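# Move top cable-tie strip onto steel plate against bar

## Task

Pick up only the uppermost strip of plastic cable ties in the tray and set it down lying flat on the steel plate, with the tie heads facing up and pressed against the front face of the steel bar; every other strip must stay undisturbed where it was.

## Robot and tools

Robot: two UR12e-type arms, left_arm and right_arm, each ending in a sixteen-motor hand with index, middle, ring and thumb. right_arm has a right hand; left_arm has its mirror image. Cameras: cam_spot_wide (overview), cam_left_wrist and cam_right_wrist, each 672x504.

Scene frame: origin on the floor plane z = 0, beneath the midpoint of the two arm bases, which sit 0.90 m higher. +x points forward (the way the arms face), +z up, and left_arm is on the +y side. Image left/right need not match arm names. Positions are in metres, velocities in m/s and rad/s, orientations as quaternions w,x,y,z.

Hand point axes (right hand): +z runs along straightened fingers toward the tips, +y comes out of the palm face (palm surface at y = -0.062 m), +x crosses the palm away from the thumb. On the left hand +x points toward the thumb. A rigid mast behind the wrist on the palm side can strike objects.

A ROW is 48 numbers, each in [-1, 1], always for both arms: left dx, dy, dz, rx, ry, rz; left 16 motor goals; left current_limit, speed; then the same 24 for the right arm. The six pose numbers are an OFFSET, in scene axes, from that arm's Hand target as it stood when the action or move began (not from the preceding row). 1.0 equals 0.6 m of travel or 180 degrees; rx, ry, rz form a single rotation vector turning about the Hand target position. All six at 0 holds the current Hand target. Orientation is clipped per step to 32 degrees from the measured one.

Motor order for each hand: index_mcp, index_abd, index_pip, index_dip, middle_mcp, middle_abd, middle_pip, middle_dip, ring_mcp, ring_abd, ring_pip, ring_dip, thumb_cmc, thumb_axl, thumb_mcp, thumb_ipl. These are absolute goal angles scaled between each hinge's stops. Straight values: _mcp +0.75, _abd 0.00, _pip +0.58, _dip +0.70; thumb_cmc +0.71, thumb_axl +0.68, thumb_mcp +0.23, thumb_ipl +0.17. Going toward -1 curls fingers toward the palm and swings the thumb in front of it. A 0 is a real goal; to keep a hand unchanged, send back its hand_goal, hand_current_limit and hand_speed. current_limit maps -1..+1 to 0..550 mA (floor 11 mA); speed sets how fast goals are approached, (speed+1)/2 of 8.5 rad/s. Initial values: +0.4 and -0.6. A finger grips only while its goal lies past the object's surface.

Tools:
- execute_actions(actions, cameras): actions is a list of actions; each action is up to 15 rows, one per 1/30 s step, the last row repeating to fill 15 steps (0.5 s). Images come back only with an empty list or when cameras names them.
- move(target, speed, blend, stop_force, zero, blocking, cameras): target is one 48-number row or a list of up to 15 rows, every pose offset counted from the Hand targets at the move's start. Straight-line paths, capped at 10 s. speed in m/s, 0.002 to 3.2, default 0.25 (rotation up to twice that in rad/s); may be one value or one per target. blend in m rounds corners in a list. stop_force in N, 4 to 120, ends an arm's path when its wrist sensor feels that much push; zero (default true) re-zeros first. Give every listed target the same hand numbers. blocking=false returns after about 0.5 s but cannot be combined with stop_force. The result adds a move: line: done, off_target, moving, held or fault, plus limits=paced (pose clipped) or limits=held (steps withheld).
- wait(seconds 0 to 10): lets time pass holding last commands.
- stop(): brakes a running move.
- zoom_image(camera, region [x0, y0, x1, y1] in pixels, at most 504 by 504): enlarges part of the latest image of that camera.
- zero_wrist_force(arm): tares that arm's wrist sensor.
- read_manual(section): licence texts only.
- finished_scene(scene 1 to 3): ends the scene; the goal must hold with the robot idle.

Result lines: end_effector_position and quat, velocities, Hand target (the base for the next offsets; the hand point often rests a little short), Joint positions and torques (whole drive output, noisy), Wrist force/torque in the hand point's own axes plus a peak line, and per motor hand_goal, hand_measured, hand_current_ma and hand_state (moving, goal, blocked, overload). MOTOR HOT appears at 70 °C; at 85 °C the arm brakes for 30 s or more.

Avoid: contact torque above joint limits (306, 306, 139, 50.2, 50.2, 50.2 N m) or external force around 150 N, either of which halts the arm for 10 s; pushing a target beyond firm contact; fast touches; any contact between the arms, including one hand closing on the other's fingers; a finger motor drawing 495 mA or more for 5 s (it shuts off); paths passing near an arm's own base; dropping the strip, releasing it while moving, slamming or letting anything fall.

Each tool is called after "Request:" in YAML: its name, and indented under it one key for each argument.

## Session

Request:
execute_actions:
  actions: []
  cameras: ["cam_spot_wide"]

Scene clock: 0.00 s.
left_arm: end_effector_position=(+0.3760, +0.7014, +1.1300) hand_goal=(+0.754, +0.000, +0.576, +0.696, +0.754, +0.000, +0.576, +0.696, +0.754, +0.000, +0.576, +0.696, +0.714, +0.678, +0.226, +0.168) hand_measured=(+0.754, +0.000, +0.576, +0.696, +0.754, +0.000, +0.576, +0.696, +0.754, +0.000, +0.576, +0.696, +0.714, +0.678, +0.226, +0.168) hand_current_ma=(+0, +0, +0, +0, +0, +0, +0, +0, +0, +0, +0, +0, +0, +0, +0, +0) hand_state=(goal, goal, goal, goal, goal, goal, goal, goal, goal, goal, goal, goal, goal, goal, goal, goal) hand_current_limit=0.40 hand_speed=-0.60 end_effector_quat_wxyz=(+0.000, +0.000, +1.000, +0.000) | right_arm: end_effector_position=(+0.4214, -0.3986, +1.1300) hand_goal=(+0.754, +0.000, +0.576, +0.696, +0.754, +0.000, +0.576, +0.696, +0.754, +0.000, +0.576, +0.696, +0.714, +0.678, +0.226, +0.168) hand_measured=(+0.754, +0.000, +0.576, +0.696, +0.754, +0.000, +0.576, +0.696, +0.754, +0.000, +0.576, +0.696, +0.714, +0.678, +0.226, +0.168) hand_current_ma=(+0, +0, +0, +0, +0, +0, +0, +0, +0, +0, +0, +0, +0, +0, +0, +0) hand_state=(goal, goal, goal, goal, goal, goal, goal, goal, goal, goal, goal, goal, goal, goal, goal, goal) hand_current_limit=0.40 hand_speed=-0.60 end_effector_quat_wxyz=(+0.000, +0.000, +1.000, +0.000)
Joint positions: left_arm=[-0.281 -1.556 2.144 0.983 1.571 1.29] | right_arm=[-0.28 -1.556 2.144 0.983 1.571 1.29]
Joint velocities: within noise
Joint torques (N m): no reading
Motor temperatures (°C): left_arm=[32 31 28 33 42 31] | right_arm=[40 33 25 43 40 41]
Wrist force (N): no reading
Wrist torque (N m): no reading
Wrist force, peak (N): no reading
Hand target: left_arm +0.3760, +0.7014, +1.1300; +0.000, +0.000, +1.000, +0.000 | right_arm +0.4214, -0.3986, +1.1300; +0.000, +0.000, +1.000, +0.000
Images, in order (width x height): cam_spot_wide 672x504.

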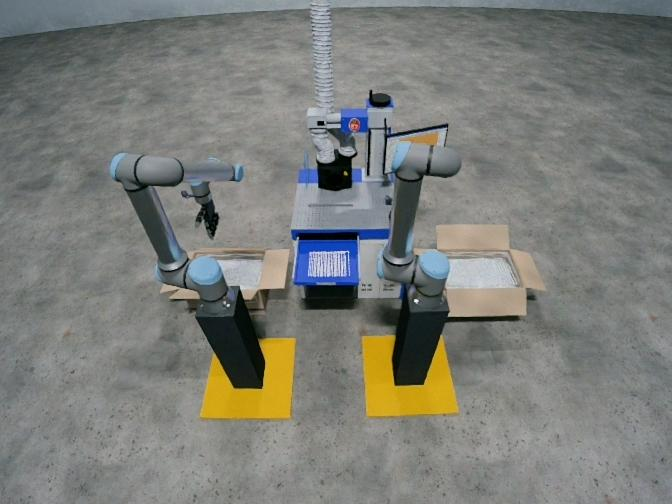

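Request:
move:
  target: [0.1282,-0.919,-0.333,-0.1115,-0.315,-0.730,0.754,0,0.576,0.696,0.754,0,0.576,0.696,0.754,0,0.576,0.696,0.714,0.678,0.226,0.168,0.4,-0.6,0.0477,0.031,-0.2167,-0.373,-0.3245,0.4443,-0.135,0,0.27,0.304,-0.272,0,0.4015,0.551,-0.3,0,-0.8,-0.174,-0.662,0.678,0,0.168,0.3,-0.6]
  speed: 0.6

Request:
move:
  target: [0,-0.228,-0.0922,0,0,0,0.754,0,0.576,0.696,0.754,0,0.576,0.696,0.754,0,0.576,0.696,0.714,0.678,0.226,0.168,0.4,-0.6,0,0,0,0,0,0,-0.135,0,0.27,0.304,-0.272,0,0.4015,0.551,-0.3,0,-0.8,-0.174,-0.662,0.678,0,0.168,0.3,-0.6]
  speed: 0.3
  cameras: ["cam_left_wrist"]

Request:
zoom_image:
  camera: "cam_left_wrist"
  region: [150, 60, 330, 320]

Scene clock: 5.20 s.
left_arm: end_effector_position=(+0.4530, +0.1501, +0.9302) hand_goal=(+0.754, +0.000, +0.576, +0.696, +0.754, +0.000, +0.576, +0.696, +0.754, +0.000, +0.576, +0.696, +0.714, +0.678, +0.226, +0.168) hand_measured=(+0.756, +0.000, +0.576, +0.696, +0.756, +0.000, +0.576, +0.696, +0.756, +0.000, +0.576, +0.696, +0.716, +0.678, +0.224, +0.168) hand_current_ma=(+8, +0, +3, +0, +9, +0, +3, +0, +10, +0, +3, +0, +10, -3, -10, -1) hand_state=(goal, goal, goal, goal, goal, goal, goal, goal, goal, goal, goal, goal, goal, goal, goal, goal) hand_current_limit=0.40 hand_speed=-0.60 end_effector_quat_wxyz=(+0.374, +0.866, +0.305, -0.132) | right_arm: end_effector_position=(+0.4500, -0.3801, +1.0000) hand_goal=(-0.134, +0.000, +0.270, +0.304, -0.272, +0.000, +0.402, +0.552, -0.300, +0.000, -0.800, -0.174, -0.662, +0.678, +0.000, +0.168) hand_measured=(-0.134, +0.000, +0.274, +0.308, -0.272, +0.000, +0.404, +0.556, -0.296, +0.000, -0.794, -0.172, -0.662, +0.678, -0.002, +0.168) hand_current_ma=(+0, +0, +1, +1, +0, +0, +0, +1, +1, +0, +2, +0, +0, +0, +0, +0) hand_state=(goal, goal, goal, goal, goal, goal, goal, goal, goal, goal, goal, goal, goal, goal, goal, goal) hand_current_limit=0.30 hand_speed=-0.60 end_effector_quat_wxyz=(-0.422, +0.578, -0.503, +0.485)
Joint positions: left_arm=[-0.873 -1.191 2.303 -0.224 2.059 2.986] | right_arm=[-0.069 -1.811 2.66 -0.674 1.503 -0.151]
Joint torques (N m): left_arm=[-15.5 -35.14 -17.76 -0.62 1.57 2.49] | right_arm=[19.08 -15.95 -31.45 -3.24 -0.67 1.04]
Wrist force (N): left_arm=[0.6 0.0 -0.1] | right_arm=[0.1 -2.9 2.2]
Wrist torque (N m): left_arm=[-0.02 0.00 0.09] | right_arm=[-0.06 0.01 -0.06]
Wrist force, peak (N): left_arm=[-0.7 2.0 -0.1] | right_arm=[0.3 -3.2 2.4]
Hand target: left_arm +0.4529, +0.1500, +0.9302; +0.374, +0.866, +0.305, -0.132 | right_arm +0.4500, -0.3800, +1.0000; -0.422, +0.578, -0.503, +0.485
Off the commanded pose: left_arm 0.000 m, 0 deg | right_arm 0.000 m, 0 deg.
move: done

Scene clock: 6.20 s.
left_arm: end_effector_position=(+0.4529, +0.0132, +0.8749) hand_goal=(+0.754, +0.000, +0.576, +0.696, +0.754, +0.000, +0.576, +0.696, +0.754, +0.000, +0.576, +0.696, +0.714, +0.678, +0.226, +0.168) hand_measured=(+0.756, +0.000, +0.576, +0.696, +0.756, +0.000, +0.576, +0.696, +0.758, +0.000, +0.576, +0.696, +0.718, +0.678, +0.224, +0.168) hand_current_ma=(+11, +0, +3, +0, +12, +0, +3, +0, +13, +0, +3, +0, +12, -3, -10, -1) hand_state=(goal, goal, goal, goal, goal, goal, goal, goal, goal, goal, goal, goal, goal, goal, goal, goal) hand_current_limit=0.40 hand_speed=-0.60 end_effector_quat_wxyz=(+0.374, +0.866, +0.305, -0.132) | right_arm: end_effector_position=(+0.4500, -0.3800, +1.0000) hand_goal=(-0.134, +0.000, +0.270, +0.304, -0.272, +0.000, +0.402, +0.552, -0.300, +0.000, -0.800, -0.174, -0.662, +0.678, +0.000, +0.168) hand_measured=(-0.134, +0.000, +0.274, +0.308, -0.272, +0.000, +0.404, +0.556, -0.296, +0.000, -0.794, -0.172, -0.662, +0.678, -0.002, +0.168) hand_current_ma=(+0, +0, +1, +1, +0, +0, +0, +1, +1, +0, +2, +0, +0, +0, +0, +0) hand_state=(goal, goal, goal, goal, goal, goal, goal, goal, goal, goal, goal, goal, goal, goal, goal, goal) hand_current_limit=0.30 hand_speed=-0.60 end_effector_quat_wxyz=(-0.422, +0.578, -0.503, +0.485)
Joint positions: left_arm=[-1.055 -1.03 2.166 -0.311 1.939 2.835] | right_arm=[-0.069 -1.811 2.66 -0.675 1.503 -0.151]
Joint torques (N m): left_arm=[-3.46 -49.11 -19.71 3.77 2.82 1.53] | right_arm=[16.54 -24.96 -26.73 -3.96 -1.63 -1.21]
Wrist force (N): left_arm=[0.7 -0.4 -1.1] | right_arm=[0.1 -3.1 1.9]
Wrist torque (N m): left_arm=[0.10 0.01 -0.04] | right_arm=[-0.04 0.01 -0.06]
Wrist force, peak (N): left_arm=[1.7 -0.7 -3.1] | right_arm=[0.0 -3.0 2.7]
Hand target: left_arm +0.4529, +0.0132, +0.8749; +0.374, +0.866, +0.305, -0.132 | right_arm +0.4500, -0.3800, +1.0000; -0.422, +0.578, -0.503, +0.485
Off the commanded pose: left_arm 0.000 m, 0 deg | right_arm 0.000 m, 0 deg.
move: done
Images, in order (width x height): cam_left_wrist 672x504.

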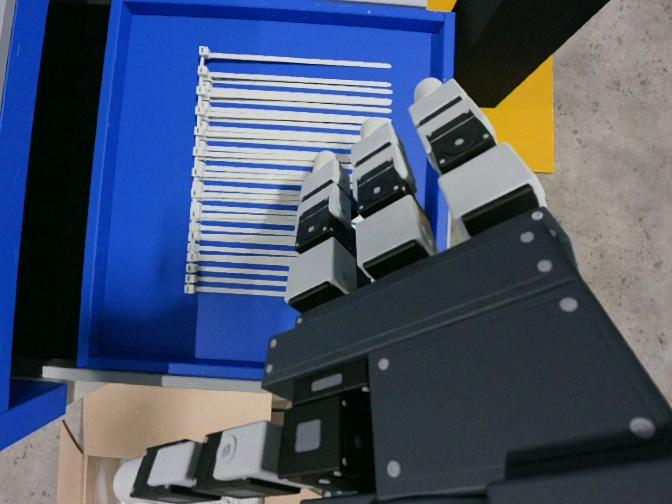

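Scaled by 1.938 from the camera's 672x504 image, which has a finer 960x720 frame.

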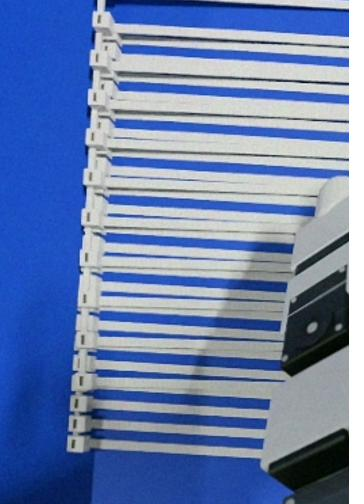

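Request:
zoom_image:
  camera: "cam_left_wrist"
  region: [175, 40, 265, 130]

Request:
zoom_image:
  camera: "cam_left_wrist"
  region: [175, 120, 265, 210]

Request:
zoom_image:
  camera: "cam_left_wrist"
  region: [175, 210, 265, 300]

Scaled by 5.600 from the camera's 672x504 image, which has a finer 960x720 frame.

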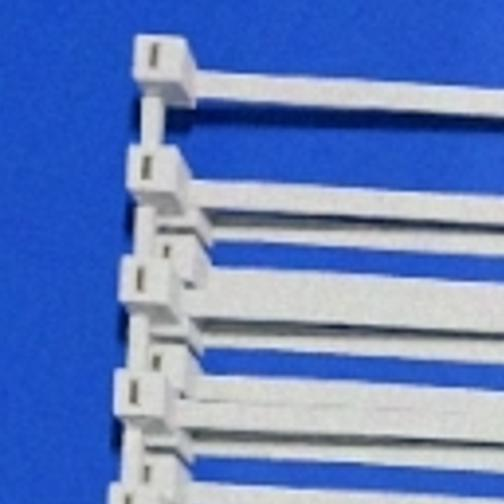

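Scaled by 5.600 from the camera's 672x504 image, which has a finer 960x720 frame.

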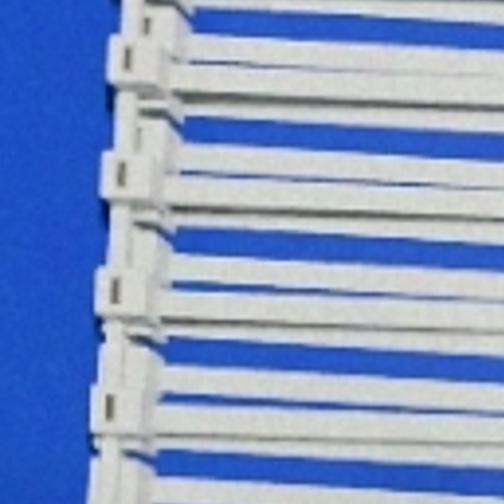

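Scaled by 5.600 from the camera's 672x504 image, which has a finer 960x720 frame.

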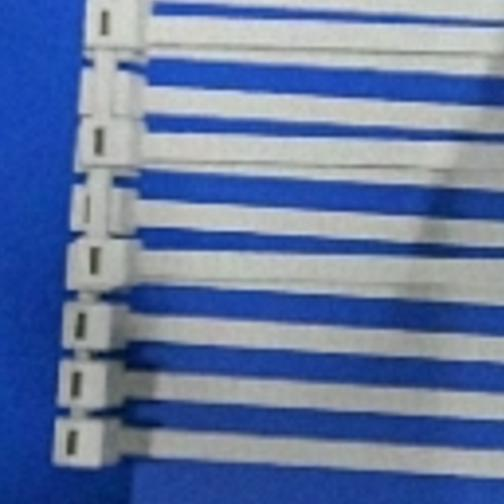

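Request:
move:
  target:
    - [0,0.3115,0.0922,0.0555,0.1568,0.364,0.754,0,0.576,0.696,0.754,0,0.576,0.696,0.754,0,0.576,0.696,0.714,0.678,0.226,0.168,0.4,-0.6,0.1667,0.3,-0.1667,0,0,0,-0.135,0,0.27,0.304,-0.272,0,0.4015,0.551,-0.3,0,-0.8,-0.174,-0.662,0.678,0,0.168,0.3,-0.6]
    - [0.3845,0.6787,0.126,0,-0.3957,-0.9184,0.754,0,0.576,0.696,0.754,0,0.576,0.696,0.754,0,0.576,0.696,0.714,0.678,0.226,0.168,0.4,-0.6,0.2507,0.5338,-0.3667,0,0,0,-0.135,0,0.27,0.304,-0.272,0,0.4015,0.551,-0.3,0,-0.8,-0.174,-0.662,0.678,0,0.168,0.3,-0.6]
  speed: [0.65, 0.65]
  blend: [0.02, 0]

Request:
move:
  target: [0,0,0,0,0,0,0.754,0,0.576,0.696,0.754,0,0.576,0.696,0.754,0,0.576,0.696,0.714,0.678,0.226,0.168,0.4,-0.6,0,0,-0.0867,0,0,0,-0.135,0,0.27,0.304,-0.272,0,0.4015,0.551,-0.3,0,-0.8,-0.174,-0.662,0.678,0,0.168,0.3,-0.6]
  speed: 0.08
  cameras: ["cam_left_wrist", "cam_right_wrist"]

Scene clock: 12.10 s.
left_arm: end_effector_position=(+0.6836, +0.4204, +0.9505) hand_goal=(+0.754, +0.000, +0.576, +0.696, +0.754, +0.000, +0.576, +0.696, +0.754, +0.000, +0.576, +0.696, +0.714, +0.678, +0.226, +0.168) hand_measured=(+0.754, +0.000, +0.576, +0.696, +0.754, +0.000, +0.576, +0.696, +0.754, +0.000, +0.576, +0.696, +0.716, +0.678, +0.224, +0.168) hand_current_ma=(+3, +0, +3, +0, +2, +0, +3, +0, +2, +0, +3, +0, +8, -3, -10, -1) hand_state=(goal, goal, goal, goal, goal, goal, goal, goal, goal, goal, goal, goal, goal, goal, goal, goal) hand_current_limit=0.40 hand_speed=-0.60 end_effector_quat_wxyz=(+0.001, -0.332, +0.943, +0.000) | right_arm: end_effector_position=(+0.6004, -0.0597, +0.7799) hand_goal=(-0.134, +0.000, +0.270, +0.304, -0.272, +0.000, +0.402, +0.552, -0.300, +0.000, -0.800, -0.174, -0.662, +0.678, +0.000, +0.168) hand_measured=(-0.134, +0.000, +0.274, +0.308, -0.272, +0.000, +0.404, +0.556, -0.296, +0.000, -0.794, -0.172, -0.662, +0.678, -0.002, +0.168) hand_current_ma=(+0, +0, +1, +1, +0, +0, +0, +1, +1, +0, +2, +0, +0, +0, +0, +0) hand_state=(goal, goal, goal, goal, goal, goal, goal, goal, goal, goal, goal, goal, goal, goal, goal, goal) hand_current_limit=0.30 hand_speed=-0.60 end_effector_quat_wxyz=(-0.422, +0.578, -0.503, +0.485)
Joint positions: left_arm=[-0.463 -0.83 1.458 0.942 1.569 0.43] | right_arm=[0.619 -0.883 2.062 -0.967 2.179 -0.016]
Joint torques (N m): left_arm=[0.29 -81.5 -32.54 3.5 -1.88 0.23] | right_arm=[-9.75 -86.98 -11.6 -0.6 -1.14 1.36]
Wrist force (N): left_arm=[0.2 0.1 -0.1] | right_arm=[0.5 -2.7 2.0]
Wrist torque (N m): left_arm=[0.01 -0.03 -0.06] | right_arm=[0.02 -0.03 0.00]
Wrist force, peak (N): left_arm=[-2.5 0.1 0.0] | right_arm=[-0.7 -2.9 3.4]
Hand target: left_arm +0.6836, +0.4204, +0.9505; +0.001, -0.332, +0.943, +0.001 | right_arm +0.6004, -0.0598, +0.7800; -0.422, +0.578, -0.503, +0.485
Off the commanded pose: left_arm 0.000 m, 0 deg | right_arm 0.000 m, 0 deg.
move: done

Scene clock: 13.07 s.
left_arm: end_effector_position=(+0.6836, +0.4204, +0.9505) hand_goal=(+0.754, +0.000, +0.576, +0.696, +0.754, +0.000, +0.576, +0.696, +0.754, +0.000, +0.576, +0.696, +0.714, +0.678, +0.226, +0.168) hand_measured=(+0.754, +0.000, +0.576, +0.696, +0.754, +0.000, +0.576, +0.696, +0.754, +0.000, +0.576, +0.696, +0.716, +0.678, +0.224, +0.168) hand_current_ma=(+3, +0, +3, +0, +2, +0, +3, +0, +2, +0, +3, +0, +8, -3, -10, -1) hand_state=(goal, goal, goal, goal, goal, goal, goal, goal, goal, goal, goal, goal, goal, goal, goal, goal) hand_current_limit=0.40 hand_speed=-0.60 end_effector_quat_wxyz=(+0.001, -0.332, +0.943, +0.001) | right_arm: end_effector_position=(+0.6005, -0.0597, +0.7279) hand_goal=(-0.134, +0.000, +0.270, +0.304, -0.272, +0.000, +0.402, +0.552, -0.300, +0.000, -0.800, -0.174, -0.662, +0.678, +0.000, +0.168) hand_measured=(-0.134, +0.000, +0.274, +0.308, -0.272, +0.000, +0.404, +0.556, -0.296, +0.000, -0.794, -0.172, -0.662, +0.678, -0.002, +0.168) hand_current_ma=(+0, +0, +1, +1, +0, +0, +0, +1, +1, +0, +2, +0, +0, +0, +0, +0) hand_state=(goal, goal, goal, goal, goal, goal, goal, goal, goal, goal, goal, goal, goal, goal, goal, goal) hand_current_limit=0.30 hand_speed=-0.60 end_effector_quat_wxyz=(-0.422, +0.578, -0.503, +0.485) end_effector_velocity=(-0.001, +0.000, +0.001) end_effector_angular_velocity=(-0.002, +0.003, +0.001)
Joint positions: left_arm=[-0.463 -0.83 1.458 0.942 1.569 0.43] | right_arm=[0.619 -0.793 2.048 -1.043 2.179 -0.016]
Joint velocities: left_arm=[within noise] | right_arm=[0.001 -0.003 0.001 0.006 0 0]
Joint torques (N m): left_arm=[5.44 -78.83 -40.9 6.15 -1.51 -2.89] | right_arm=[-16.26 -89.98 -8.38 1.02 -1.49 -0.49]
Wrist force (N): left_arm=[0.1 0.2 -0.2] | right_arm=[0.4 -2.9 2.1]
Wrist torque (N m): left_arm=[0.01 -0.01 -0.06] | right_arm=[-0.02 0.01 -0.02]
Wrist force, peak (N): left_arm=[-0.4 0.5 0.0] | right_arm=[0.4 -3.7 2.4]
Hand target: left_arm +0.6836, +0.4204, +0.9505; +0.001, -0.332, +0.943, +0.001 | right_arm +0.6004, -0.0598, +0.7280; -0.422, +0.578, -0.503, +0.485
Off the commanded pose: left_arm 0.000 m, 0 deg | right_arm 0.000 m, 0 deg.
move: done
Images, in order (width x height): cam_left_wrist 672x504, cam_right_wrist 672x504.

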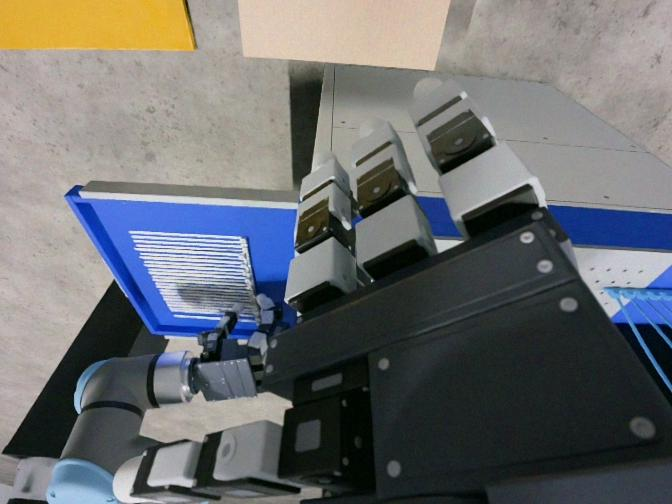

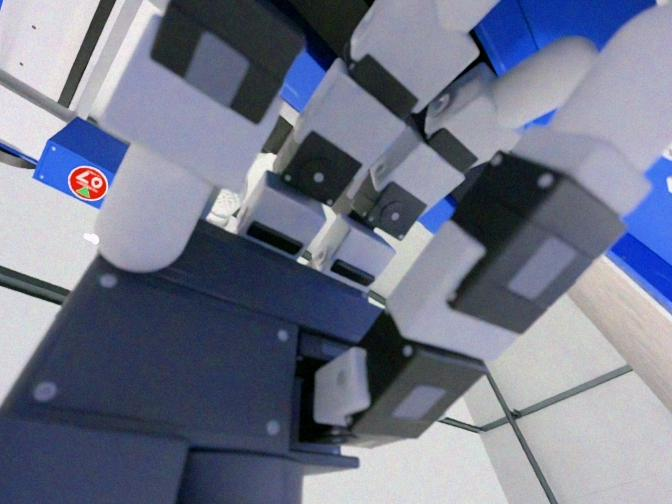

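Request:
zoom_image:
  camera: "cam_left_wrist"
  region: [110, 210, 310, 400]

Request:
zoom_image:
  camera: "cam_right_wrist"
  region: [400, 0, 672, 240]

Scaled by 2.520 from the camera's 672x504 image, which has a finer 960x720 frame.

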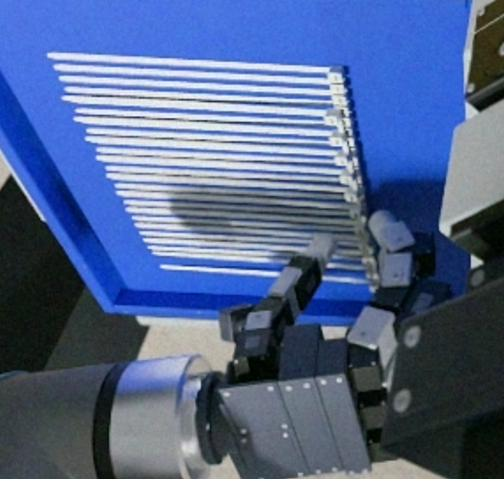

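Scaled by 1.853 from the camera's 672x504 image, which has a finer 960x720 frame.

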